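# Sort parcels into same-coloured trays with eight arms

## Task

Place every parcel inside the tray whose colour matches it, lying flat on that tray's floor.

## Robot and tools

SETUP. Eight identical i2rt Big YAM arms, arm1 to arm8, share one physics scene. Each has six joints, a two-finger gripper and a wrist camera named armN_cam_wrist. Eight further cameras, cam_arm1 to cam_arm8, are fixed in the room. One frame serves for everything: the origin is on the floor, +z is up, and lengths are in metres. The table tops under the arms sit at z=+0.720. The feet are at these positions: arm1 (-2.151,-0.606), arm2 (-0.854,-0.623), arm3 (0.435,-0.612), arm4 (1.688,-0.612), arm5 (2.165,0.644), arm6 (0.850,0.628), arm7 (-0.424,0.615), arm8 (-1.661,0.655), with foot z between about 0.75 and 0.82. Each foot faces along its own +x, and the arm reaches about 1.0 m from its joint1 axis. A loose object may be nudged now and then by an outside push.

HAND POSE. "hand" is the point between the finger pads, about 1 cm behind the fingertips. It is printed as [x, y, z, qw, qx, qy, qz], a position in metres plus a quaternion, in the scene frame. The fingers point along the hand's +z and open and close along its y. "hand_target" is the pose the hand would have at the joint targets the drive now holds. Printed positions can be off, more so at long reach, and a hand often stops a centimetre or more from where it was sent.

TOOL move. Keys are arm1..arm8 plus optional cameras. Each robot gets its own object, and a robot left out receives no new command.
- "joints": absolute targets, keyed by name. joint1_rad from -2.879 to 2.879 turns the arm about its foot; positive is counter-clockwise seen from above, and 0 points along the foot's facing. joint2_rad from 0 to 3.141 is the shoulder (0 = upper arm back and level, positive lifts it up and forward). joint3_rad from 0 to 3.019 is the elbow (0 = folded, positive opens). joint4_rad from -1.692 to 1.57 pitches the hand; positive tips the fingers up. joint5_rad from -1.57 to 1.57 swings the hand sideways; positive is to the arm's right. joint6_rad from -2.094 to 2.094 rolls the hand; positive is clockwise viewed from behind. gripper_m from 0 to 0.093 is the fingertip gap in metres. Tolerances for "done" are ±0.045, 0.14, 0.09, 0.055, 0.03, 0.035 rad and ±0.003 m.
- "target": one list of 7 numbers [x,y,z,qw,qx,qy,qz], an absolute hand pose in the scene frame. The hand travels in a straight line to it from its current hand_target. When a target is given, joints may hold only gripper_m.
- "speed": the top speed of that path, 0.002 to 0.5 m/s, default 0.25. Rotation is capped at twice that figure in rad/s. It is allowed only together with a target.
Every motion in a call starts at once. All hand paths in a call finish together, paced by the slowest, and last 0.5 to 10 s. No action runs past 15 s. Each control step clips the path to within 100 mm and 20 degrees of the measured hand. The hand can lag, drift or overshoot the speed, especially when the arm is near straight, and paths take no notice of obstacles or other arms. Since joints move at different rates, a joint-space move can sweep wide. An unknown key makes a call invalid. An out-of-range value gets it refused, and then later move, wait and finished_scene calls in that reply do not run.

TOOL wait: seconds from 0 to 10, with optional cameras. It returns state and images. TOOL zoom_image: camera plus region [x0,y0,x1,y1] in pixels (images are 672x504, at most 504x504 region), and only for a camera in the latest images. TOOL finished_scene: scene (1 or 2). It ends the scene for good, so the parcels must already rest in their trays on their own.

RESULTS. The "move" line lists each arm that was given motion as done or by its worst status. joint_status and hand_status report: off_target (stopped short, may still be pushing); time_out (each joint now holds a nearby target and keeps pushing; on_its_own lists them; send the reported positions to relax); not_followed (a safety check withheld the targets; "joint command not followed" or "pose unreachable"; the arm may keep trying). Arms under "as last shown" were not commanded, and their lines repeat older values. "Joint velocities" are in rad/s (gripper m/s), and "within noise" means at rest. Joint torques follow joint order. Torques 3 and 4 wrap at ±28 N m, and offsets and friction make them unreliable as contact signals. The pictures line gives the order of the images. An image can be slightly older than the state.

GRIPPING. Touch begins at the reading where the fingers first meet the part. Go about 0.005 m below that for a full-force grip, deeper for small, round or soft parts. A hard part can read up to 0.005 m narrower than it is, or about 0.002 m wider. An empty closed gripper reads 0 to 0.003. To release, command a gap well above the reading.

CAMERAS. Calibration is given as K, distortion and T_world_to_cam. The fixed cameras may have shifted by up to about 2.3 degrees and 9 mm. Wrist camera poses are derived from joint readings, so they are less exact.

AVOID. Hard presses between robots end the scene, and that includes one gripper closing on another's fingers; hard hits can do the same. The clearance check can act too late, and it does not stop fingers, housings or cameras from meeting. Knocking anything out of the work area ends the scene. Arms do not stop on contact; they keep pushing. Pushing, holding loads or staying stretched heats motors: MOTOR HOT appears at 85 °C, and at 100 °C the arm goes limp for 30 to 60 s (limit_stop_at_motor_heat). Resend targets afterwards. The scene keeps running while you think and holds your last command, so short replies and smooth moves are better.

Each tool is called after ">>>" as name(argument=value, ...), one argument or row to a line, values as JSON.

## Session

>>> move(
  cameras=["cam_arm1","cam_arm2","cam_arm3","cam_arm4","cam_arm5","cam_arm6","cam_arm7","cam_arm8"],
)

Scene clock: 0.00 s.
Joint torques (N m): no reading
Heat: arm1: hottest joint1_rad 32 °C; arm2: hottest joint2_rad 29 °C; arm3: hottest joint1_rad 31 °C; arm4: hottest gripper 32 °C; arm5: hottest joint6_rad 30 °C; arm6: hottest joint2_rad 30 °C; arm7: hottest joint5_rad 29 °C; arm8: hottest joint1_rad 31 °C.
Joint velocities: within noise
arm1.joint_positions: joint1_rad=-0.028 joint2_rad=+0.521 joint3_rad=+1.431 joint4_rad=-1.508 joint5_rad=+0.032 joint6_rad=-0.133 gripper_m=+0.09396
arm1.joint_status: not commanded
arm1.hand: x=-2.0073 y=-0.6778 z=+1.3083 quat_wxyz=(-0.446, -0.145, -0.870, +0.152) (m; scene frame)
arm1.hand_target: x=-2.0101 y=-0.6764 z=+1.3161 quat_wxyz=(-0.454, -0.145, -0.865, +0.155) (m; scene frame)
arm1.hand_status: not commanded
arm2.joint_positions: joint1_rad=+0.020 joint2_rad=+0.528 joint3_rad=+1.425 joint4_rad=-1.340 joint5_rad=+0.175 joint6_rad=+0.036 gripper_m=+0.09396
arm2.joint_status: not commanded
arm2.hand: x=-0.9859 y=-0.4872 z=+1.3715 quat_wxyz=(-0.230, +0.778, -0.324, -0.487) (m; scene frame)
arm2.hand_target: x=-0.9833 y=-0.4891 z=+1.3817 quat_wxyz=(-0.232, +0.772, -0.322, -0.497) (m; scene frame)
arm2.hand_status: not commanded
arm3.joint_positions: joint1_rad=+0.084 joint2_rad=+0.623 joint3_rad=+1.443 joint4_rad=-1.225 joint5_rad=+0.214 joint6_rad=-0.288 gripper_m=+0.09396
arm3.joint_status: not commanded
arm3.hand: x=+0.2458 y=-0.4641 z=+1.3420 quat_wxyz=(-0.302, +0.818, -0.155, -0.465) (m; scene frame)
arm3.hand_target: x=+0.2487 y=-0.4659 z=+1.3553 quat_wxyz=(-0.306, +0.809, -0.155, -0.477) (m; scene frame)
arm3.hand_status: not commanded
arm4.joint_positions: joint1_rad=+0.299 joint2_rad=+0.615 joint3_rad=+1.406 joint4_rad=-1.263 joint5_rad=-0.166 joint6_rad=-0.115 gripper_m=+0.09396
arm4.joint_status: not commanded
arm4.hand: x=+1.7423 y=-0.3720 z=+1.3161 quat_wxyz=(-0.394, +0.570, -0.636, -0.340) (m; scene frame)
arm4.hand_target: x=+1.7413 y=-0.3753 z=+1.3284 quat_wxyz=(-0.404, +0.566, -0.630, -0.346) (m; scene frame)
arm4.hand_status: not commanded
arm5.joint_positions: joint1_rad=-0.422 joint2_rad=+0.625 joint3_rad=+1.427 joint4_rad=-1.371 joint5_rad=+0.120 joint6_rad=-0.097 gripper_m=+0.09396
arm5.joint_status: not commanded
arm5.hand: x=+2.0004 y=+0.7998 z=+1.3402 quat_wxyz=(-0.234, +0.830, -0.279, -0.422) (m; scene frame)
arm5.hand_target: x=+2.0022 y=+0.7982 z=+1.3527 quat_wxyz=(-0.238, +0.823, -0.277, -0.434) (m; scene frame)
arm5.hand_status: not commanded
arm6.joint_positions: joint1_rad=+0.075 joint2_rad=+0.549 joint3_rad=+1.411 joint4_rad=-1.315 joint5_rad=-0.143 joint6_rad=+0.201 gripper_m=+0.09396
arm6.joint_status: not commanded
arm6.hand: x=+1.0364 y=+0.5443 z=+1.3862 quat_wxyz=(-0.531, -0.272, -0.802, +0.030) (m; scene frame)
arm6.hand_target: x=+1.0336 y=+0.5460 z=+1.3993 quat_wxyz=(-0.544, -0.268, -0.794, +0.033) (m; scene frame)
arm6.hand_status: not commanded
arm7.joint_positions: joint1_rad=-0.146 joint2_rad=+0.496 joint3_rad=+1.379 joint4_rad=-1.460 joint5_rad=-0.022 joint6_rad=+0.046 gripper_m=+0.09396
arm7.joint_status: not commanded
arm7.hand: x=-0.3012 y=+0.4957 z=+1.3304 quat_wxyz=(-0.447, -0.351, -0.807, +0.162) (m; scene frame)
arm7.hand_target: x=-0.3031 y=+0.4977 z=+1.3404 quat_wxyz=(-0.457, -0.348, -0.801, +0.166) (m; scene frame)
arm7.hand_status: not commanded
arm8.joint_positions: joint1_rad=-0.237 joint2_rad=+0.447 joint3_rad=+1.428 joint4_rad=-1.458 joint5_rad=-0.190 joint6_rad=-0.420 gripper_m=+0.09396
arm8.joint_status: not commanded
arm8.hand: x=-1.7428 y=+0.5401 z=+1.3190 quat_wxyz=(-0.160, -0.687, -0.503, +0.499) (m; scene frame)
arm8.hand_target: x=-1.7406 y=+0.5420 z=+1.3271 quat_wxyz=(-0.161, -0.682, -0.500, +0.508) (m; scene frame)
arm8.hand_status: not commanded
pictures: cam_arm1, cam_arm2, cam_arm3, cam_arm4, cam_arm5, cam_arm6, cam_arm7, cam_arm8

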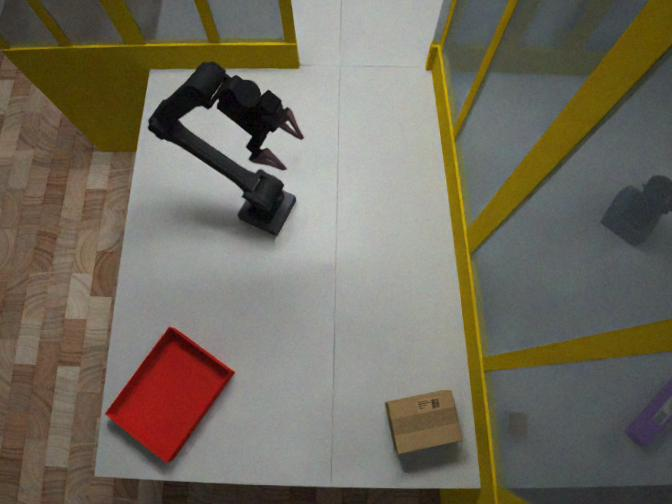

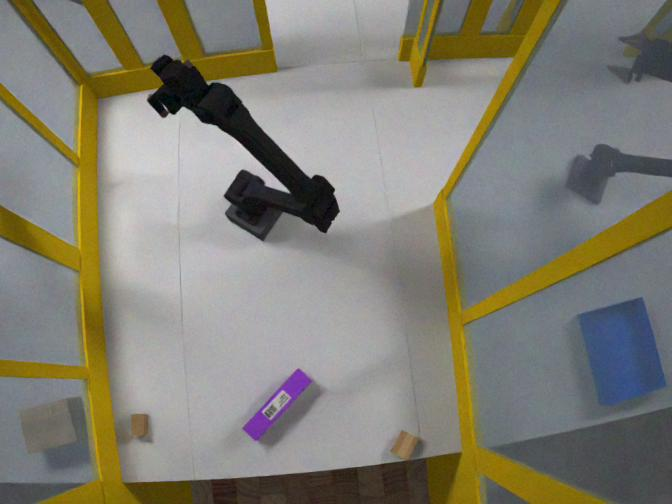

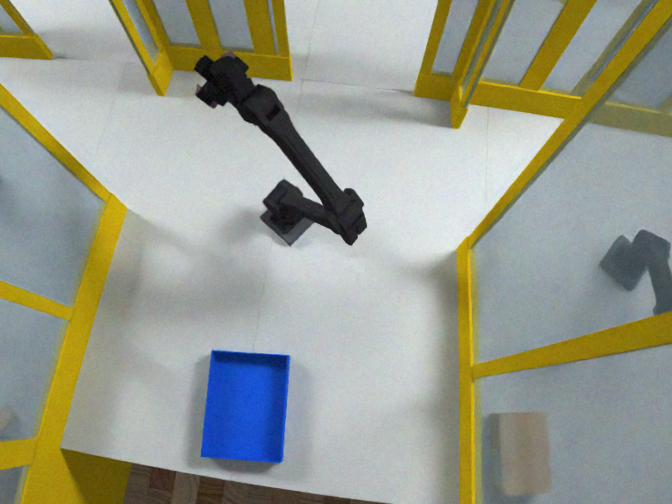

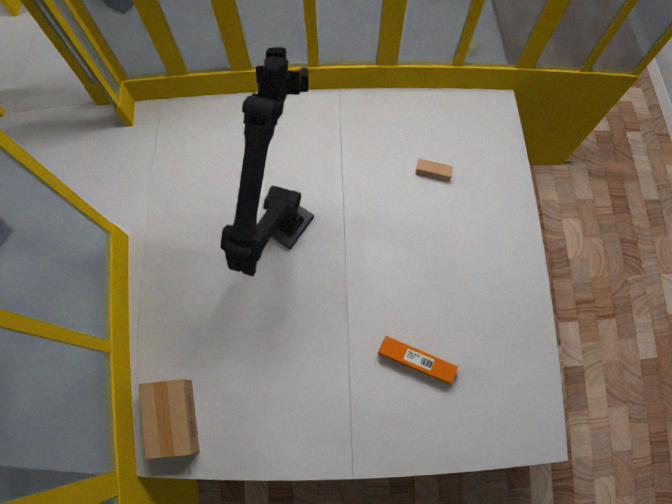

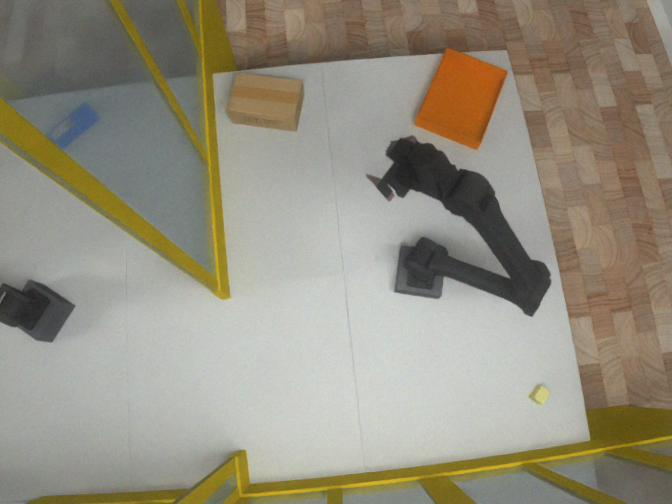

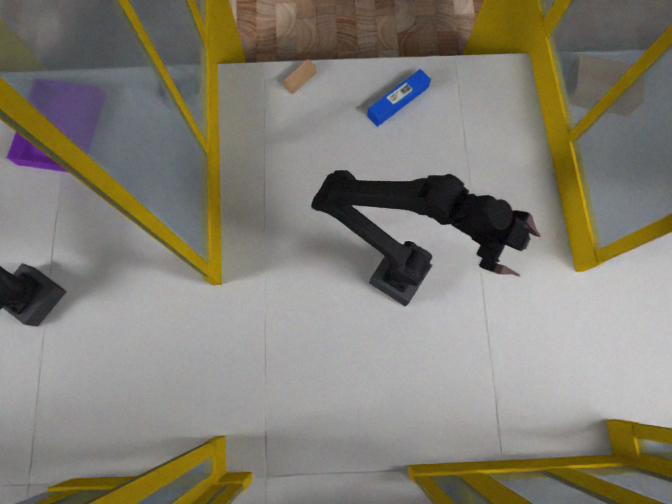

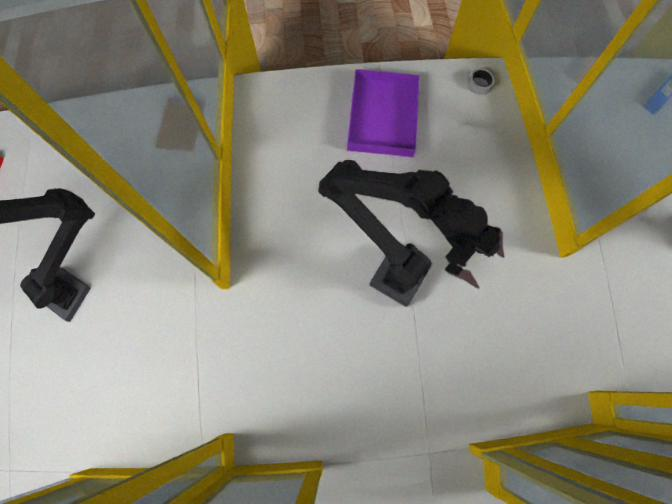

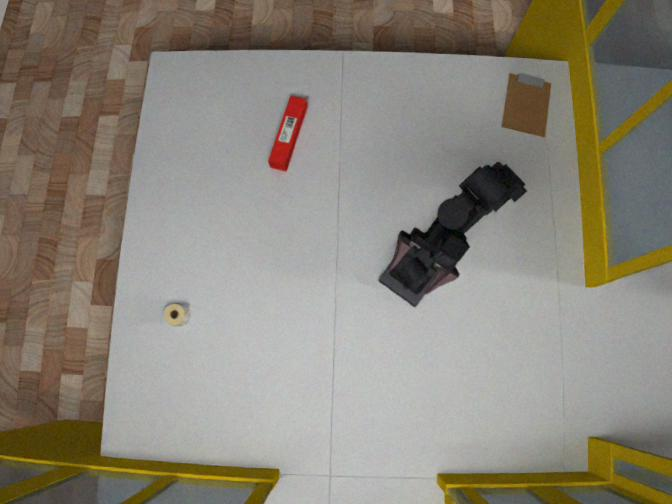

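>>> move(
  arm8={"joints":{"joint1_rad":-1.82,"joint5_rad":0,"joint6_rad":0.93}},
  arm2={"joints":{"joint1_rad":2.25,"joint5_rad":0,"joint6_rad":0.89}},
  arm6={"joints":{"joint1_rad":2.117,"joint5_rad":0,"joint6_rad":0.92}},
  arm4={"joints":{"joint1_rad":-1.82,"joint5_rad":0,"joint6_rad":-0.52}},
  cameras=[],
)

>>> move(
  arm8={"joints":{"joint2_rad":2.02,"joint3_rad":2.08,"joint4_rad":-1.63}},
  arm2={"joints":{"joint2_rad":2.02,"joint3_rad":2.08,"joint4_rad":-1.63}},
  arm6={"joints":{"joint2_rad":2.02,"joint3_rad":2.08,"joint4_rad":-1.63}},
  arm4={"joints":{"joint2_rad":2.02,"joint3_rad":2.08,"joint4_rad":-1.63}},
  cameras=["arm8_cam_wrist","arm2_cam_wrist","arm6_cam_wrist","arm4_cam_wrist"],
)

Scene clock: 120.53 s.
Joint torques (N m): arm1=[1.44 4.78 7.91 1.7 0.08 0.02] | arm2=[0.79 3.72 8.12 2.19 -0.08 0.03] | arm3=[-0.56 0.85 9.95 1.72 -0.06 -0.02] | arm4=[-1.44 2.37 10.8 1.95 -0.04 0] | arm5=[-0.5 3.08 7.53 1.77 -0.09 -0.04] | arm6=[0.15 3.66 9.11 1.7 0.13 -0.08] | arm7=[-0.26 2.43 9.8 1.48 -0.07 0.1] | arm8=[1.03 6.18 8.54 1.43 0.04 -0.04]
Heat: arm1: hottest joint1_rad 31 °C; arm2: hottest joint3_rad 33 °C; arm3: hottest joint1_rad 30 °C; arm4: hottest joint3_rad 41 °C; arm5: hottest joint3_rad 34 °C; arm6: hottest joint3_rad 31 °C; arm7: hottest joint3_rad 38 °C; arm8: hottest joint1_rad 30 °C.
move: arm2 done; arm4 done; arm6 done; arm8 done
Joint velocities: within noise
arm1, arm3, arm5, arm7: as last shown
arm2.joint_positions: joint1_rad=+2.243 joint2_rad=+0.528 joint3_rad=+1.425 joint4_rad=-1.340 joint5_rad=+0.003 joint6_rad=+0.875 gripper_m=+0.09398
arm2.joint_status: all done
arm2.hand: x=-0.8527 y=-0.8132 z=+1.3700 quat_wxyz=(+0.503, +0.793, +0.292, -0.180) (m; scene frame)
arm2.hand_target: x=-0.8510 y=-0.8100 z=+1.3802 quat_wxyz=(+0.515, +0.788, +0.287, -0.177) (m; scene frame)
arm2.hand_status: not commanded
arm4.joint_positions: joint1_rad=-1.804 joint2_rad=+0.615 joint3_rad=+1.406 joint4_rad=-1.263 joint5_rad=-0.001 joint6_rad=-0.511 gripper_m=+0.09398
arm4.joint_status: all done
arm4.hand: x=+1.8518 y=-0.7862 z=+1.3178 quat_wxyz=(-0.402, -0.140, -0.841, +0.334) (m; scene frame)
arm4.hand_target: x=+1.8466 y=-0.7861 z=+1.3301 quat_wxyz=(-0.406, -0.142, -0.833, +0.346) (m; scene frame)
arm4.hand_status: not commanded
arm6.joint_positions: joint1_rad=+2.107 joint2_rad=+0.549 joint3_rad=+1.411 joint4_rad=-1.315 joint5_rad=-0.002 joint6_rad=+0.911 gripper_m=+0.09398
arm6.joint_status: all done
arm6.hand: x=+0.8673 y=+0.8317 z=+1.3855 quat_wxyz=(-0.191, +0.242, -0.812, -0.495) (m; scene frame)
arm6.hand_target: x=+0.8653 y=+0.8286 z=+1.3986 quat_wxyz=(-0.192, +0.240, -0.805, -0.508) (m; scene frame)
arm6.hand_status: not commanded
arm8.joint_positions: joint1_rad=-1.813 joint2_rad=+0.447 joint3_rad=+1.428 joint4_rad=-1.458 joint5_rad=-0.003 joint6_rad=+0.922 gripper_m=+0.09400
arm8.joint_status: all done
arm8.hand: x=-1.7541 y=+0.7614 z=+1.3173 quat_wxyz=(-0.020, -0.541, +0.661, +0.519) (m; scene frame)
arm8.hand_target: x=-1.7512 y=+0.7601 z=+1.3255 quat_wxyz=(-0.020, -0.532, +0.661, +0.528) (m; scene frame)
arm8.hand_status: not commanded
pictures: none
No camera images: "cameras" was empty.

Scene clock: 122.63 s.
Joint torques (N m): arm1=[1.38 4.72 7.77 1.77 0.11 0.01] | arm2=[0.73 -24 10.07 0.08 -0.04 0.09] | arm3=[-0.62 0.85 10.02 1.69 -0.06 0] | arm4=[-1.79 -18.96 13 -0.28 -0.05 -0.03] | arm5=[-0.91 2.96 7.58 1.78 -0.15 -0.02] | arm6=[0.15 -17.73 10.89 -0.27 0.16 -0.02] | arm7=[-0.44 2.37 9.8 1.43 -0.08 0.12] | arm8=[1.14 -21.95 11.33 -0.69 0.06 0.03]
Heat: arm1: hottest joint1_rad 31 °C; arm2: hottest joint3_rad 33 °C; arm3: hottest joint1_rad 30 °C; arm4: hottest joint3_rad 41 °C; arm5: hottest joint3_rad 34 °C; arm6: hottest joint3_rad 31 °C; arm7: hottest joint3_rad 38 °C; arm8: hottest joint1_rad 30 °C.
move: arm2 done; arm4 done; arm6 done; arm8 done
Joint velocities: within noise
arm1, arm3, arm5, arm7: as last shown
arm2.joint_positions: joint1_rad=+2.243 joint2_rad=+2.030 joint3_rad=+2.056 joint4_rad=-1.620 joint5_rad=+0.003 joint6_rad=+0.876 gripper_m=+0.09399
arm2.joint_status: all done
arm2.hand: x=-0.8476 y=-1.2497 z=+1.0005 quat_wxyz=(-0.012, +0.938, +0.346, +0.003) (m; scene frame)
arm2.hand_target: x=-0.8429 y=-1.2519 z=+1.0157 quat_wxyz=(+0.000, +0.940, +0.343, +0.000) (m; scene frame)
arm2.hand_status: not commanded
arm4.joint_positions: joint1_rad=-1.805 joint2_rad=+2.033 joint3_rad=+2.046 joint4_rad=-1.620 joint5_rad=-0.001 joint6_rad=-0.512 gripper_m=+0.09398
arm4.joint_status: all done
arm4.hand: x=+2.1008 y=-1.0802 z=+0.9522 quat_wxyz=(+0.018, -0.170, -0.985, -0.006) (m; scene frame)
arm4.hand_target: x=+2.0964 y=-1.0897 z=+0.9730 quat_wxyz=(+0.004, -0.173, -0.985, +0.006) (m; scene frame)
arm4.hand_status: not commanded
arm6.joint_positions: joint1_rad=+2.107 joint2_rad=+2.040 joint3_rad=+2.049 joint4_rad=-1.620 joint5_rad=-0.001 joint6_rad=+0.913 gripper_m=+0.09399
arm6.joint_status: all done
arm6.hand: x=+0.9014 y=+1.2518 z=+1.0121 quat_wxyz=(+0.008, +0.284, -0.959, +0.019) (m; scene frame)
arm6.hand_target: x=+0.8958 y=+1.2555 z=+1.0360 quat_wxyz=(+0.000, +0.286, -0.958, +0.000) (m; scene frame)
arm6.hand_status: not commanded
arm8.joint_positions: joint1_rad=-1.813 joint2_rad=+2.037 joint3_rad=+2.060 joint4_rad=-1.621 joint5_rad=-0.003 joint6_rad=+0.922 gripper_m=+0.09401
arm8.joint_status: all done
arm8.hand: x=-2.0761 y=+1.1265 z=+0.9580 quat_wxyz=(-0.001, -0.633, +0.774, -0.014) (m; scene frame)
arm8.hand_target: x=-2.0733 y=+1.1304 z=+0.9761 quat_wxyz=(+0.000, -0.627, +0.779, +0.000) (m; scene frame)
arm8.hand_status: not commanded
pictures: arm2_cam_wrist, arm4_cam_wrist, arm6_cam_wrist, arm8_cam_wrist
camera_calibration:
arm2_cam_wrist: T_world_to_cam=[[-0.645088, 0.763382, 0.0332977, 0.372694], [0.627034, 0.503959, 0.594015, 0.571329], [0.43668, 0.404071, -0.803765, 1.79988], [0, 0, 0, 1]] pos_world=[-0.903793, -1.29971, 1.09489]
arm4_cam_wrist: T_world_to_cam=[[-0.321231, -0.94698, 0.00633244, -0.356645], [-0.748111, 0.25786, 0.611423, 1.27278], [-0.580638, 0.191671, -0.791278, 2.30518], [0, 0, 0, 1]] pos_world=[2.17609, -1.10777, 1.04809]
arm6_cam_wrist: T_world_to_cam=[[0.550877, -0.833715, 0.0381352, 0.506989], [-0.682136, -0.423453, 0.596136, 0.547463], [-0.480859, -0.354411, -0.801977, 1.81312], [0, 0, 0, 1]] pos_world=[0.96601, 1.2971, 1.10838]
arm8_cam_wrist: T_world_to_cam=[[0.978842, -0.204371, 0.0100938, 2.25373], [-0.168454, -0.776851, 0.606734, -0.0516074], [-0.116157, -0.595596, -0.794841, 1.31185], [0, 0, 0, 1]] pos_world=[-2.06236, 1.20184, 1.05128]

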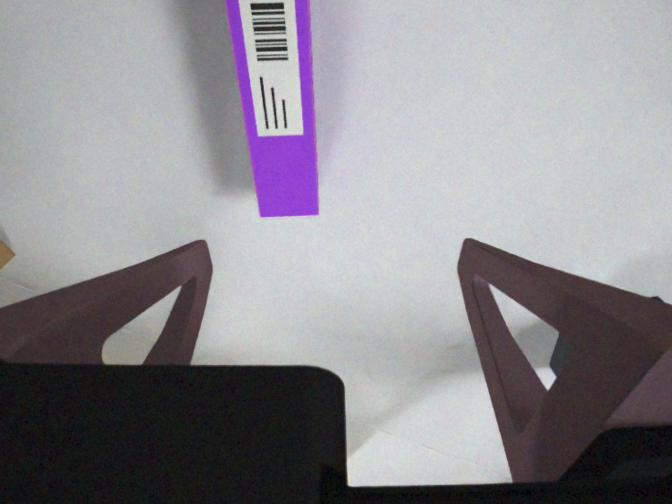

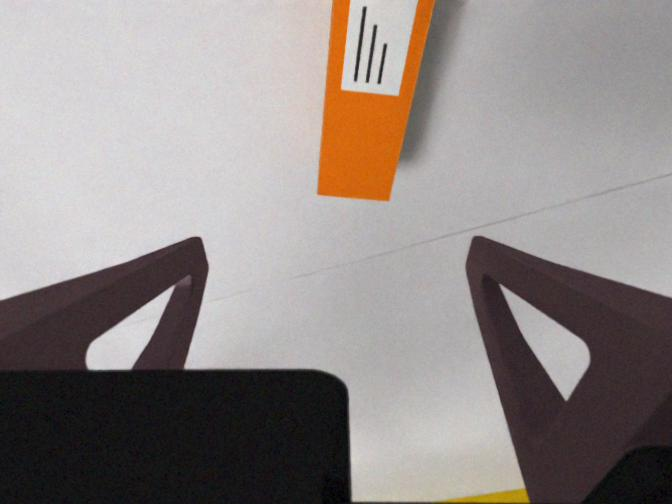

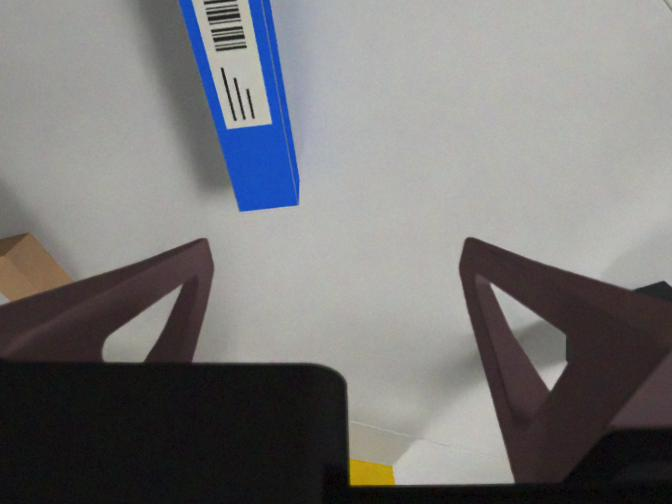

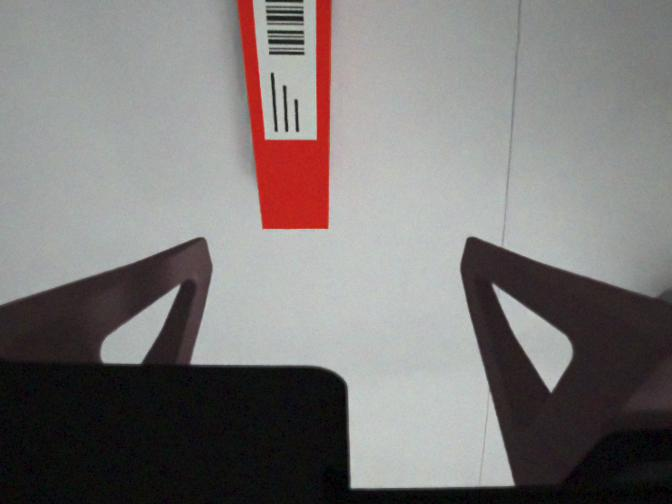

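>>> move(
  arm8={"target":[-2.103,1.142,0.88,0,-0.620,0.785,0]},
  arm2={"target":[-0.831,-1.285,0.88,0,0.937,0.350,0]},
  arm6={"target":[0.878,1.330,0.89,0,0.3256,-0.9455,0]},
  arm4={"target":[2.138,-1.132,0.89,0,-0.211,-0.977,0]},
  cameras=["arm8_cam_wrist","arm2_cam_wrist","arm6_cam_wrist","arm4_cam_wrist"],
)

Scene clock: 176.97 s.
Joint torques (N m): arm1=[1.32 4.78 7.82 1.73 0.09 0] | arm2=[0.62 -25.58 8.75 0.9 -0.06 0.09] | arm3=[-0.5 0.91 9.95 1.7 -0.06 -0.01] | arm4=[-1.49 -18.73 15.16 0.21 -0.18 0.12] | arm5=[-0.73 3.08 7.34 1.78 -0.11 -0.02] | arm6=[0.09 -19.25 12.62 0.23 0.16 -0.17] | arm7=[-0.21 2.32 9.78 1.48 -0.07 0.11] | arm8=[2.37 -20.84 9.94 0.17 0.09 0.04]
Heat: arm1: hottest joint1_rad 31 °C; arm2: hottest joint2_rad 37 °C; arm3: hottest joint1_rad 30 °C; arm4: hottest joint3_rad 47 °C; arm5: hottest joint3_rad 34 °C; arm6: hottest joint3_rad 34 °C; arm7: hottest joint3_rad 39 °C; arm8: hottest joint2_rad 38 °C.
move: arm2 done; arm4 off_target; arm6 off_target; arm8 done
Joint velocities: within noise
arm1, arm3, arm5, arm7: as last shown
arm2.joint_positions: joint1_rad=+2.262 joint2_rad=+2.161 joint3_rad=+1.940 joint4_rad=-1.375 joint5_rad=+0.003 joint6_rad=+0.876 gripper_m=+0.09399
arm2.joint_status: not commanded
arm2.hand: x=-0.8351 y=-1.2782 z=+0.8747 quat_wxyz=(-0.013, +0.935, +0.355, +0.003) (m; scene frame)
arm2.hand_target: x=-0.8310 y=-1.2848 z=+0.8801 quat_wxyz=(+0.000, +0.937, +0.350, +0.000) (m; scene frame)
arm2.hand_status: done (0.010 m and 1.6 deg from the pose sent, 0.127 m and 1.5 deg at the start)
arm4.joint_positions: joint1_rad=-1.805 joint2_rad=+2.204 joint3_rad=+2.137 joint4_rad=-1.549 joint5_rad=-0.013 joint6_rad=-0.447 gripper_m=+0.09398
arm4.joint_status: not commanded
arm4.hand: x=+2.1317 y=-1.1141 z=+0.8778 quat_wxyz=(+0.019, -0.202, -0.979, -0.013) (m; scene frame)
arm4.hand_target: x=+2.1371 y=-1.1312 z=+0.8902 quat_wxyz=(-0.001, -0.211, -0.977, +0.000) (m; scene frame)
arm4.hand_status: off_target (0.023 m and 2.8 deg from the pose sent, 0.089 m and 5.3 deg at the start)
arm6.joint_positions: joint1_rad=+2.141 joint2_rad=+2.297 joint3_rad=+2.096 joint4_rad=-1.440 joint5_rad=-0.001 joint6_rad=+0.878 gripper_m=+0.09399
arm6.joint_status: not commanded
arm6.hand: x=+0.8831 y=+1.3085 z=+0.8637 quat_wxyz=(+0.013, +0.317, -0.948, +0.033) (m; scene frame)
arm6.hand_target: x=+0.8779 y=+1.3281 z=+0.8905 quat_wxyz=(+0.000, +0.326, -0.946, +0.000) (m; scene frame)
arm6.hand_status: off_target (0.034 m and 4.2 deg from the pose sent, 0.147 m and 5.5 deg at the start)
arm8.joint_positions: joint1_rad=-1.804 joint2_rad=+2.107 joint3_rad=+1.991 joint4_rad=-1.454 joint5_rad=-0.002 joint6_rad=+0.964 gripper_m=+0.09401
arm8.joint_status: not commanded
arm8.hand: x=-2.0971 y=+1.1417 z=+0.8883 quat_wxyz=(-0.001, -0.620, +0.784, +0.000) (m; scene frame)
arm8.hand_target: x=-2.1029 y=+1.1418 z=+0.8801 quat_wxyz=(+0.000, -0.620, +0.785, +0.000) (m; scene frame)
arm8.hand_status: done (0.010 m and 0.2 deg from the pose sent, 0.084 m and 2.5 deg at the start)
pictures: arm2_cam_wrist, arm4_cam_wrist, arm6_cam_wrist, arm8_cam_wrist
camera_calibration:
arm2_cam_wrist: T_world_to_cam=[[-0.659018, 0.75134, 0.0344113, 0.37881], [0.617662, 0.514525, 0.594776, 0.657702], [0.429174, 0.413222, -0.803155, 1.70965], [0, 0, 0, 1]] pos_world=[-0.890331, -1.32948, 0.968893]
arm4_cam_wrist: T_world_to_cam=[[-0.382083, -0.924104, -0.00673404, -0.2118], [-0.730563, 0.297582, 0.614592, 1.3542], [-0.565943, 0.239744, -0.788817, 2.29076], [0, 0, 0, 1]] pos_world=[2.20484, -1.14791, 0.973281]
arm6_cam_wrist: T_world_to_cam=[[0.606868, -0.792545, 0.0598647, 0.44798], [-0.649752, -0.451328, 0.611658, 0.641862], [-0.457748, -0.410093, -0.788854, 1.74646], [0, 0, 0, 1]] pos_world=[0.944624, 1.36095, 0.958284]
arm8_cam_wrist: T_world_to_cam=[[0.971664, -0.236054, -0.0121452, 2.31898], [-0.183075, -0.784101, 0.593018, -0.0112141], [-0.149507, -0.57399, -0.805098, 1.17753], [0, 0, 0, 1]] pos_world=[-2.07927, 1.2145, 0.982839]

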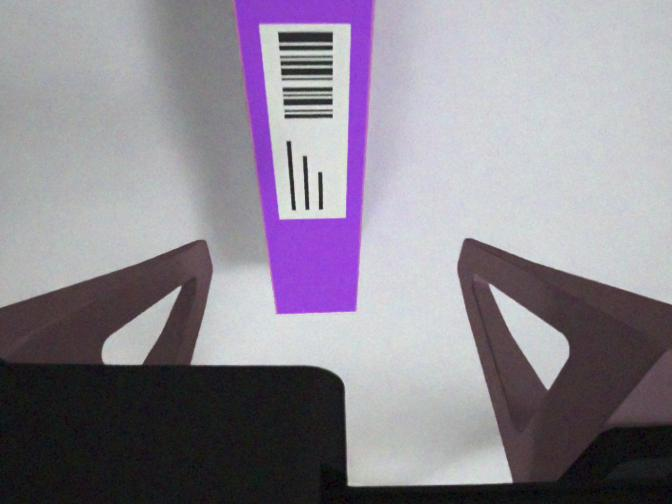

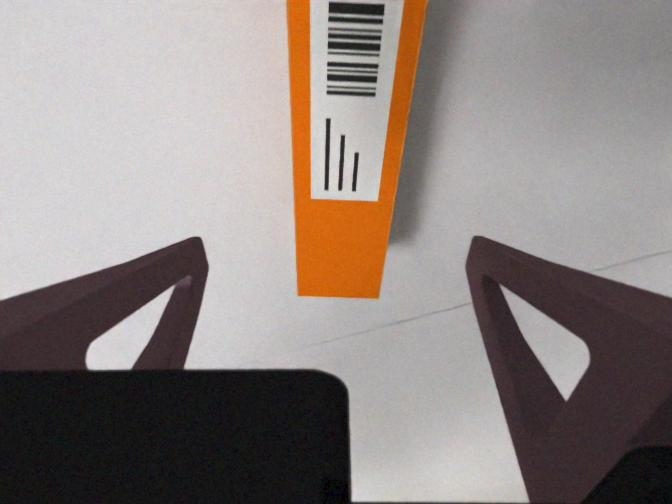

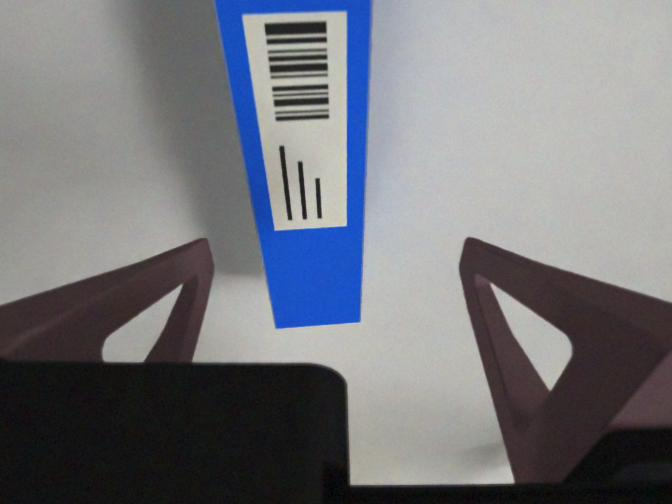

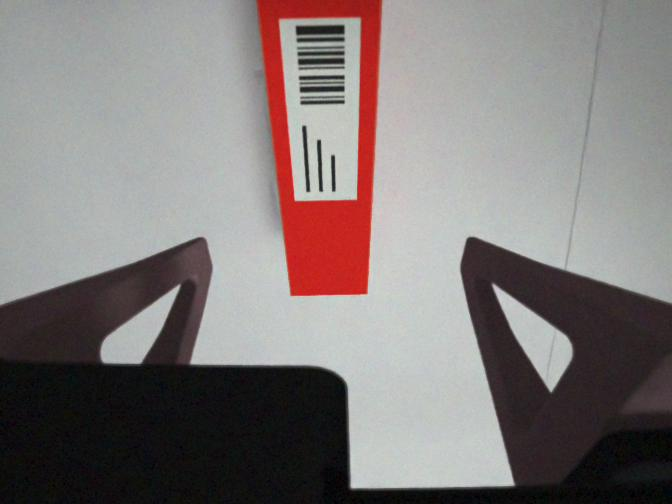

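>>> move(
  arm8={"target":[-2.110,1.144,0.75,0,-0.620,0.785,0],"speed":0.15},
  arm2={"target":[-0.820,-1.286,0.762,0,0.937,0.350,0],"speed":0.15},
  arm6={"target":[0.866,1.332,0.78,0,0.3256,-0.9455,0],"speed":0.15},
  arm4={"target":[2.14,-1.144,0.768,0,-0.211,-0.977,0],"speed":0.15},
  cameras=["arm8_cam_wrist","arm2_cam_wrist","arm6_cam_wrist","arm4_cam_wrist"],
)

Scene clock: 207.33 s.
Joint torques (N m): arm1=[1.55 4.95 7.87 1.8 0.12 0.02] | arm2=[0.67 -24.82 7.62 0.92 -0.05 0.11] | arm3=[-0.56 0.85 9.94 1.66 -0.06 -0.02] | arm4=[-1.9 -19.25 10.32 0.72 -0.18 0.07] | arm5=[-1.14 2.73 7.41 1.73 -0.1 -0.04] | arm6=[0.21 -18.43 8.51 0.51 0.16 -0.02] | arm7=[-0.21 2.26 9.78 1.48 -0.08 0.1] | arm8=[2.43 -21.25 9.18 0.27 0.08 0.03]
Heat: arm1: hottest joint3_rad 32 °C; arm2: hottest joint2_rad 39 °C; arm3: hottest joint1_rad 30 °C; arm4: hottest joint3_rad 51 °C; arm5: hottest joint3_rad 34 °C; arm6: hottest joint3_rad 36 °C; arm7: hottest joint3_rad 40 °C; arm8: hottest joint2_rad 38 °C.
move: arm2 done; arm4 off_target; arm6 done; arm8 off_target
Joint velocities: within noise
arm1, arm3, arm5, arm7: as last shown
arm2.joint_positions: joint1_rad=+2.278 joint2_rad=+2.268 joint3_rad=+1.829 joint4_rad=-1.139 joint5_rad=+0.003 joint6_rad=+0.893 gripper_m=+0.09399
arm2.joint_status: not commanded
arm2.hand: x=-0.8243 y=-1.2832 z=+0.7656 quat_wxyz=(-0.004, +0.935, +0.354, +0.000) (m; scene frame)
arm2.hand_target: x=-0.8200 y=-1.2859 z=+0.7620 quat_wxyz=(+0.000, +0.937, +0.350, +0.000) (m; scene frame)
arm2.hand_status: done (0.006 m and 0.7 deg from the pose sent, 0.114 m and 1.6 deg at the start)
arm4.joint_positions: joint1_rad=-1.806 joint2_rad=+2.303 joint3_rad=+2.050 joint4_rad=-1.316 joint5_rad=-0.013 joint6_rad=-0.447 gripper_m=+0.09398
arm4.joint_status: not commanded
arm4.hand: x=+2.1466 y=-1.1343 z=+0.7782 quat_wxyz=(+0.000, -0.202, -0.979, +0.001) (m; scene frame)
arm4.hand_target: x=+2.1399 y=-1.1436 z=+0.7682 quat_wxyz=(+0.000, -0.211, -0.977, +0.000) (m; scene frame)
arm4.hand_status: off_target (0.016 m and 1.1 deg from the pose sent, 0.114 m and 2.8 deg at the start)
arm6.joint_positions: joint1_rad=+2.157 joint2_rad=+2.387 joint3_rad=+2.031 joint4_rad=-1.233 joint5_rad=-0.001 joint6_rad=+0.879 gripper_m=+0.09399
arm6.joint_status: not commanded
arm6.hand: x=+0.8724 y=+1.3257 z=+0.7785 quat_wxyz=(+0.004, +0.324, -0.946, +0.008) (m; scene frame)
arm6.hand_target: x=+0.8661 y=+1.3319 z=+0.7801 quat_wxyz=(+0.000, +0.326, -0.946, +0.000) (m; scene frame)
arm6.hand_status: done (0.009 m and 1.1 deg from the pose sent, 0.089 m and 4.2 deg at the start)
arm8.joint_positions: joint1_rad=-1.800 joint2_rad=+2.223 joint3_rad=+1.846 joint4_rad=-1.189 joint5_rad=-0.002 joint6_rad=+0.969 gripper_m=+0.09401
arm8.joint_status: not commanded
arm8.hand: x=-2.1053 y=+1.1458 z=+0.7605 quat_wxyz=(-0.002, -0.620, +0.785, +0.002) (m; scene frame)
arm8.hand_target: x=-2.1098 y=+1.1437 z=+0.7500 quat_wxyz=(+0.000, -0.620, +0.785, +0.000) (m; scene frame)
arm8.hand_status: off_target (0.012 m and 0.3 deg from the pose sent, 0.139 m and 0.2 deg at the start)
pictures: arm2_cam_wrist, arm4_cam_wrist, arm6_cam_wrist, arm8_cam_wrist
camera_calibration:
arm2_cam_wrist: T_world_to_cam=[[-0.658703, 0.75212, 0.0206492, 0.405177], [0.61766, 0.524864, 0.585675, 0.738685], [0.42966, 0.39854, -0.810283, 1.60654], [0, 0, 0, 1]] pos_world=[-0.87963, -1.33272, 0.860756]
arm4_cam_wrist: T_world_to_cam=[[-0.382585, -0.923814, 0.0140169, -0.240105], [-0.748707, 0.318885, 0.581163, 1.52137], [-0.541356, 0.21185, -0.813667, 2.16048], [0, 0, 0, 1]] pos_world=[2.21679, -1.16465, 0.877111]
arm6_cam_wrist: T_world_to_cam=[[0.619133, -0.785033, 0.0199547, 0.483582], [-0.643645, -0.492739, 0.585601, 0.764704], [-0.449884, -0.375409, -0.810354, 1.64538], [0, 0, 0, 1]] pos_world=[0.933026, 1.37412, 0.875876]
arm8_cam_wrist: T_world_to_cam=[[0.971464, -0.236712, -0.0150274, 2.32886], [-0.182256, -0.785521, 0.591387, 0.0708308], [-0.151793, -0.571772, -0.806248, 1.06931], [0, 0, 0, 1]] pos_world=[-2.08718, 1.21831, 0.855234]

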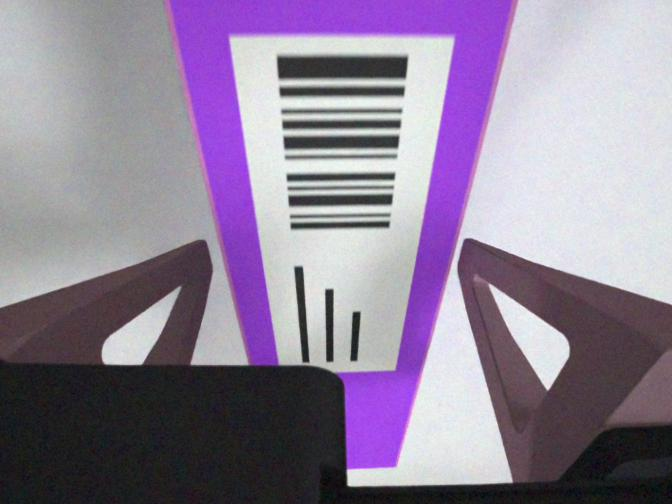

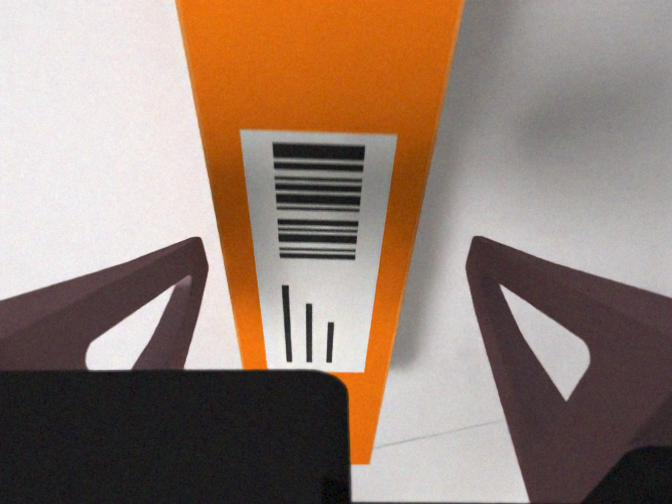

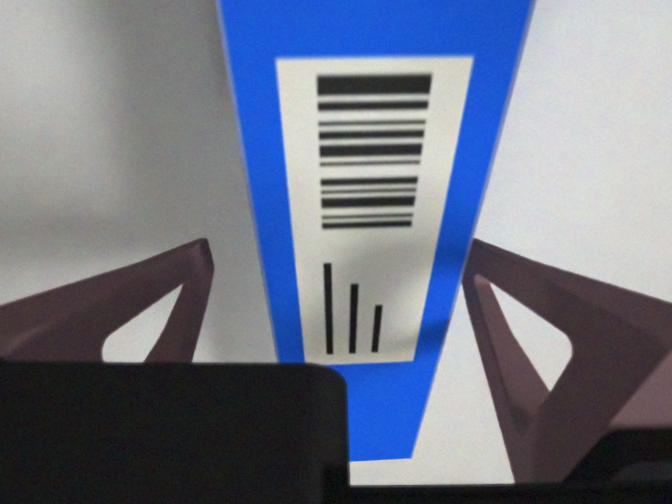

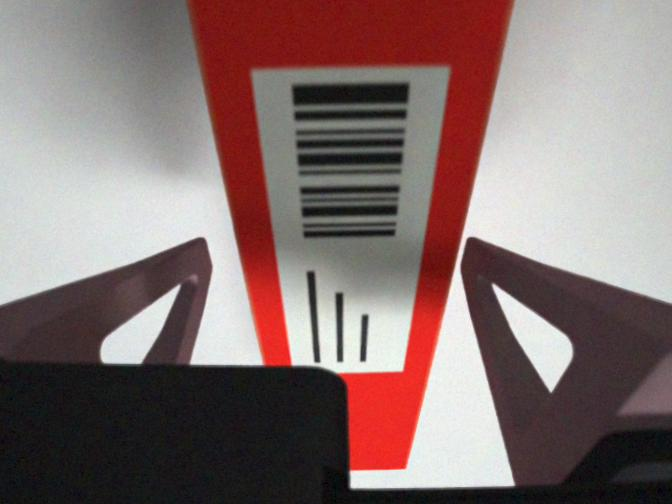

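>>> move(
  arm8={"target":[-2.110,1.144,0.732,0,-0.620,0.785,0],"speed":0.1},
  arm2={"target":[-0.820,-1.286,0.742,0,0.937,0.350,0],"speed":0.1},
  arm6={"target":[0.869,1.328,0.757,0,0.3256,-0.9455,0],"speed":0.1},
  arm4={"target":[2.142,-1.135,0.742,0,-0.211,-0.977,0],"speed":0.1},
  cameras=[],
)

>>> move(
  arm8={"joints":{"gripper_m":0.05}},
  arm2={"joints":{"gripper_m":0.05}},
  arm6={"joints":{"gripper_m":0.05}},
  arm4={"joints":{"gripper_m":0.05}},
  cameras=["arm8_cam_wrist","arm2_cam_wrist","arm6_cam_wrist","arm4_cam_wrist"],
)

Scene clock: 223.57 s.
Joint torques (N m): arm1=[1.03 4.89 7.8 1.78 0.09 0.02] | arm2=[0.67 -24.29 7.12 0.92 -0.04 0.09] | arm3=[-0.62 0.85 9.98 1.7 -0.06 -0.01] | arm4=[-0.91 -18.73 9.25 0.75 -0.18 0.11] | arm5=[-1.03 3.43 7.46 1.87 -0.09 -0.04] | arm6=[-0.21 -17.9 7.86 0.55 0.16 -0.07] | arm7=[-0.26 2.26 9.76 1.46 -0.07 0.11] | arm8=[2.49 -20.37 8.53 0.25 0.09 0.01]
Heat: arm1: hottest joint3_rad 32 °C; arm2: hottest joint2_rad 40 °C; arm3: hottest joint1_rad 30 °C; arm4: hottest joint3_rad 46 °C; arm5: hottest joint3_rad 35 °C; arm6: hottest joint3_rad 36 °C; arm7: hottest joint3_rad 40 °C; arm8: hottest joint2_rad 37 °C.
move: arm2 done; arm4 off_target; arm6 done; arm8 off_target
Joint velocities: within noise
arm1, arm3, arm5, arm7: as last shown
arm2.joint_positions: joint1_rad=+2.278 joint2_rad=+2.286 joint3_rad=+1.822 joint4_rad=-1.103 joint5_rad=+0.003 joint6_rad=+0.893 gripper_m=+0.09399
arm2.joint_status: not commanded
arm2.hand: x=-0.8242 y=-1.2862 z=+0.7515 quat_wxyz=(+0.001, +0.935, +0.354, -0.002) (m; scene frame)
arm2.hand_target: x=-0.8201 y=-1.2857 z=+0.7419 quat_wxyz=(+0.000, +0.937, +0.350, +0.000) (m; scene frame)
arm2.hand_status: done (0.010 m and 0.6 deg from the pose sent, 0.024 m and 0.7 deg at the start)
arm4.joint_positions: joint1_rad=-1.806 joint2_rad=+2.304 joint3_rad=+2.005 joint4_rad=-1.252 joint5_rad=-0.013 joint6_rad=-0.442 gripper_m=+0.09398
arm4.joint_status: not commanded
arm4.hand: x=+2.1463 y=-1.1344 z=+0.7613 quat_wxyz=(-0.007, -0.204, -0.979, +0.007) (m; scene frame)
arm4.hand_target: x=+2.1418 y=-1.1345 z=+0.7422 quat_wxyz=(+0.000, -0.211, -0.977, +0.000) (m; scene frame)
arm4.hand_status: off_target (0.020 m and 1.4 deg from the pose sent, 0.036 m and 1.1 deg at the start)
arm6.joint_positions: joint1_rad=+2.157 joint2_rad=+2.393 joint3_rad=+2.003 joint4_rad=-1.183 joint5_rad=-0.001 joint6_rad=+0.879 gripper_m=+0.09399
arm6.joint_status: not commanded
arm6.hand: x=+0.8724 y=+1.3263 z=+0.7647 quat_wxyz=(+0.001, +0.324, -0.946, +0.001) (m; scene frame)
arm6.hand_target: x=+0.8691 y=+1.3279 z=+0.7571 quat_wxyz=(+0.000, +0.325, -0.946, +0.000) (m; scene frame)
arm6.hand_status: done (0.009 m and 0.2 deg from the pose sent, 0.022 m and 1.1 deg at the start)
arm8.joint_positions: joint1_rad=-1.800 joint2_rad=+2.235 joint3_rad=+1.838 joint4_rad=-1.155 joint5_rad=-0.002 joint6_rad=+0.969 gripper_m=+0.09401
arm8.joint_status: not commanded
arm8.hand: x=-2.1080 y=+1.1487 z=+0.7506 quat_wxyz=(-0.002, -0.620, +0.785, +0.009) (m; scene frame)
arm8.hand_target: x=-2.1096 y=+1.1436 z=+0.7323 quat_wxyz=(+0.000, -0.620, +0.785, +0.000) (m; scene frame)
arm8.hand_status: off_target (0.019 m and 1.1 deg from the pose sent, 0.029 m and 0.3 deg at the start)
pictures: none
No camera images: "cameras" was empty.

Scene clock: 224.17 s.
Joint torques (N m): arm1=[1.26 4.54 7.86 1.73 0.1 0] | arm2=[0.67 -24.29 7.12 0.94 -0.02 0.08] | arm3=[-0.62 0.85 9.99 1.69 -0.06 -0.01] | arm4=[-0.91 -18.73 9.25 0.76 -0.15 0.11] | arm5=[-0.73 2.78 7.36 1.88 -0.1 -0.04] | arm6=[-0.21 -17.9 7.86 0.54 0.15 -0.06] | arm7=[-0.09 2.32 9.84 1.43 -0.08 0.1] | arm8=[2.49 -20.42 8.55 0.21 0.07 0.02]
Heat: arm1: hottest joint3_rad 32 °C; arm2: hottest joint2_rad 40 °C; arm3: hottest joint1_rad 30 °C; arm4: hottest joint3_rad 46 °C; arm5: hottest joint3_rad 35 °C; arm6: hottest joint3_rad 36 °C; arm7: hottest joint3_rad 40 °C; arm8: hottest joint2_rad 37 °C.
move: arm2 off_target; arm4 off_target; arm6 off_target; arm8 off_target
Joint velocities: within noise
arm1, arm3, arm5, arm7: as last shown
arm2.joint_positions: joint1_rad=+2.278 joint2_rad=+2.286 joint3_rad=+1.822 joint4_rad=-1.102 joint5_rad=+0.002 joint6_rad=+0.893 gripper_m=+0.05885
arm2.joint_status: gripper_m off_target (ended at +0.05888, target +0.05000)
arm2.hand: x=-0.8241 y=-1.2863 z=+0.7515 quat_wxyz=(+0.001, +0.935, +0.354, -0.002) (m; scene frame)
arm2.hand_target: x=-0.8201 y=-1.2857 z=+0.7419 quat_wxyz=(+0.000, +0.937, +0.350, +0.000) (m; scene frame)
arm2.hand_status: not commanded
arm4.joint_positions: joint1_rad=-1.806 joint2_rad=+2.304 joint3_rad=+2.005 joint4_rad=-1.251 joint5_rad=-0.014 joint6_rad=-0.441 gripper_m=+0.05969
arm4.joint_status: gripper_m off_target (ended at +0.05971, target +0.05000)
arm4.hand: x=+2.1465 y=-1.1343 z=+0.7613 quat_wxyz=(-0.007, -0.205, -0.979, +0.006) (m; scene frame)
arm4.hand_target: x=+2.1418 y=-1.1346 z=+0.7422 quat_wxyz=(+0.000, -0.211, -0.977, +0.000) (m; scene frame)
arm4.hand_status: not commanded
arm6.joint_positions: joint1_rad=+2.157 joint2_rad=+2.393 joint3_rad=+2.003 joint4_rad=-1.183 joint5_rad=-0.001 joint6_rad=+0.879 gripper_m=+0.05970
arm6.joint_status: gripper_m off_target (ended at +0.05973, target +0.05000)
arm6.hand: x=+0.8725 y=+1.3264 z=+0.7647 quat_wxyz=(+0.001, +0.324, -0.946, +0.000) (m; scene frame)
arm6.hand_target: x=+0.8691 y=+1.3279 z=+0.7571 quat_wxyz=(+0.000, +0.325, -0.946, +0.000) (m; scene frame)
arm6.hand_status: not commanded
arm8.joint_positions: joint1_rad=-1.800 joint2_rad=+2.235 joint3_rad=+1.838 joint4_rad=-1.155 joint5_rad=-0.002 joint6_rad=+0.970 gripper_m=+0.05998
arm8.joint_status: gripper_m off_target (ended at +0.06000, target +0.05000)
arm8.hand: x=-2.1079 y=+1.1488 z=+0.7506 quat_wxyz=(-0.002, -0.620, +0.785, +0.009) (m; scene frame)
arm8.hand_target: x=-2.1096 y=+1.1436 z=+0.7323 quat_wxyz=(+0.000, -0.620, +0.785, +0.000) (m; scene frame)
arm8.hand_status: not commanded
pictures: arm2_cam_wrist, arm4_cam_wrist, arm6_cam_wrist, arm8_cam_wrist
camera_calibration:
arm2_cam_wrist: T_world_to_cam=[[-0.658142, 0.752807, 0.0114309, 0.416192], [0.617509, 0.531047, 0.580235, 0.760337], [0.430734, 0.388935, -0.814369, 1.58781], [0, 0, 0, 1]] pos_world=[-0.879526, -1.33464, 0.847133]
arm4_cam_wrist: T_world_to_cam=[[-0.387872, -0.921463, 0.02148, -0.23164], [-0.754344, 0.330745, 0.567074, 1.56735], [-0.529642, 0.203749, -0.823387, 2.11972], [0, 0, 0, 1]] pos_world=[2.21517, -1.16373, 0.861522]
arm6_cam_wrist: T_world_to_cam=[[0.618801, -0.785516, 0.00702748, 0.495175], [-0.644386, -0.502467, 0.576448, 0.793767], [-0.449279, -0.361235, -0.817103, 1.62026], [0, 0, 0, 1]] pos_world=[0.933025, 1.3731, 0.862873]
arm8_cam_wrist: T_world_to_cam=[[0.971063, -0.237237, -0.0274898, 2.3411], [-0.176989, -0.79214, 0.584114, 0.102794], [-0.160349, -0.562346, -0.811206, 1.03747], [0, 0, 0, 1]] pos_world=[-2.08881, 1.22024, 0.845915]

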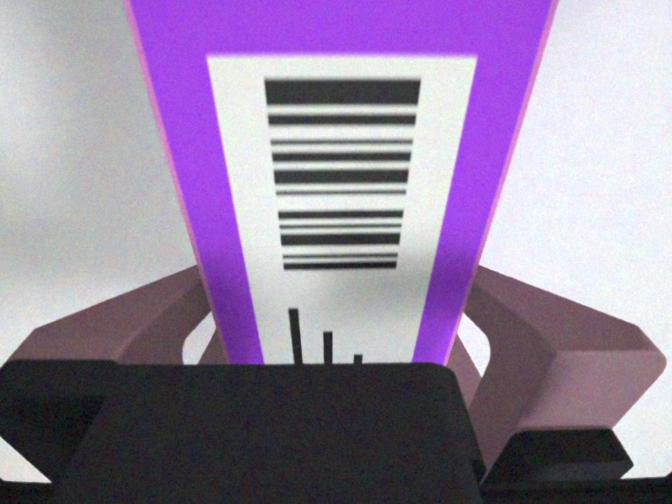

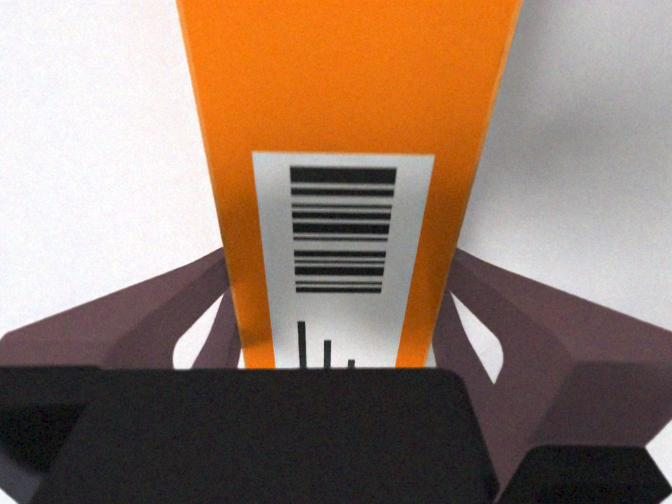

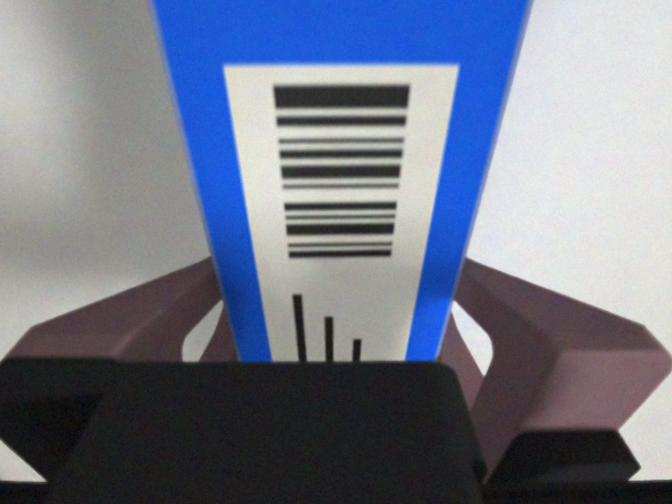

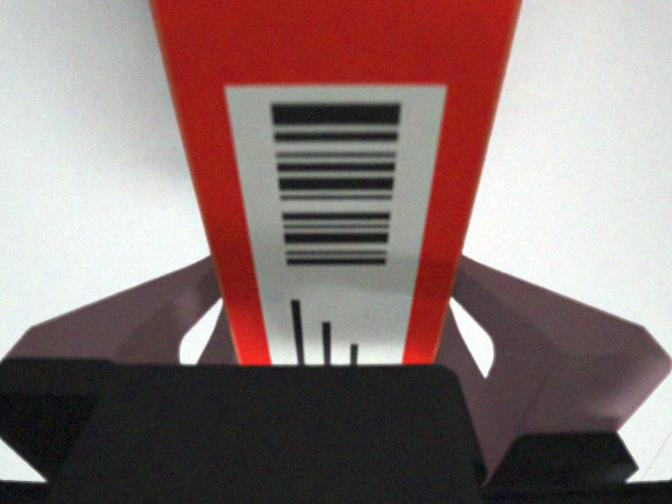

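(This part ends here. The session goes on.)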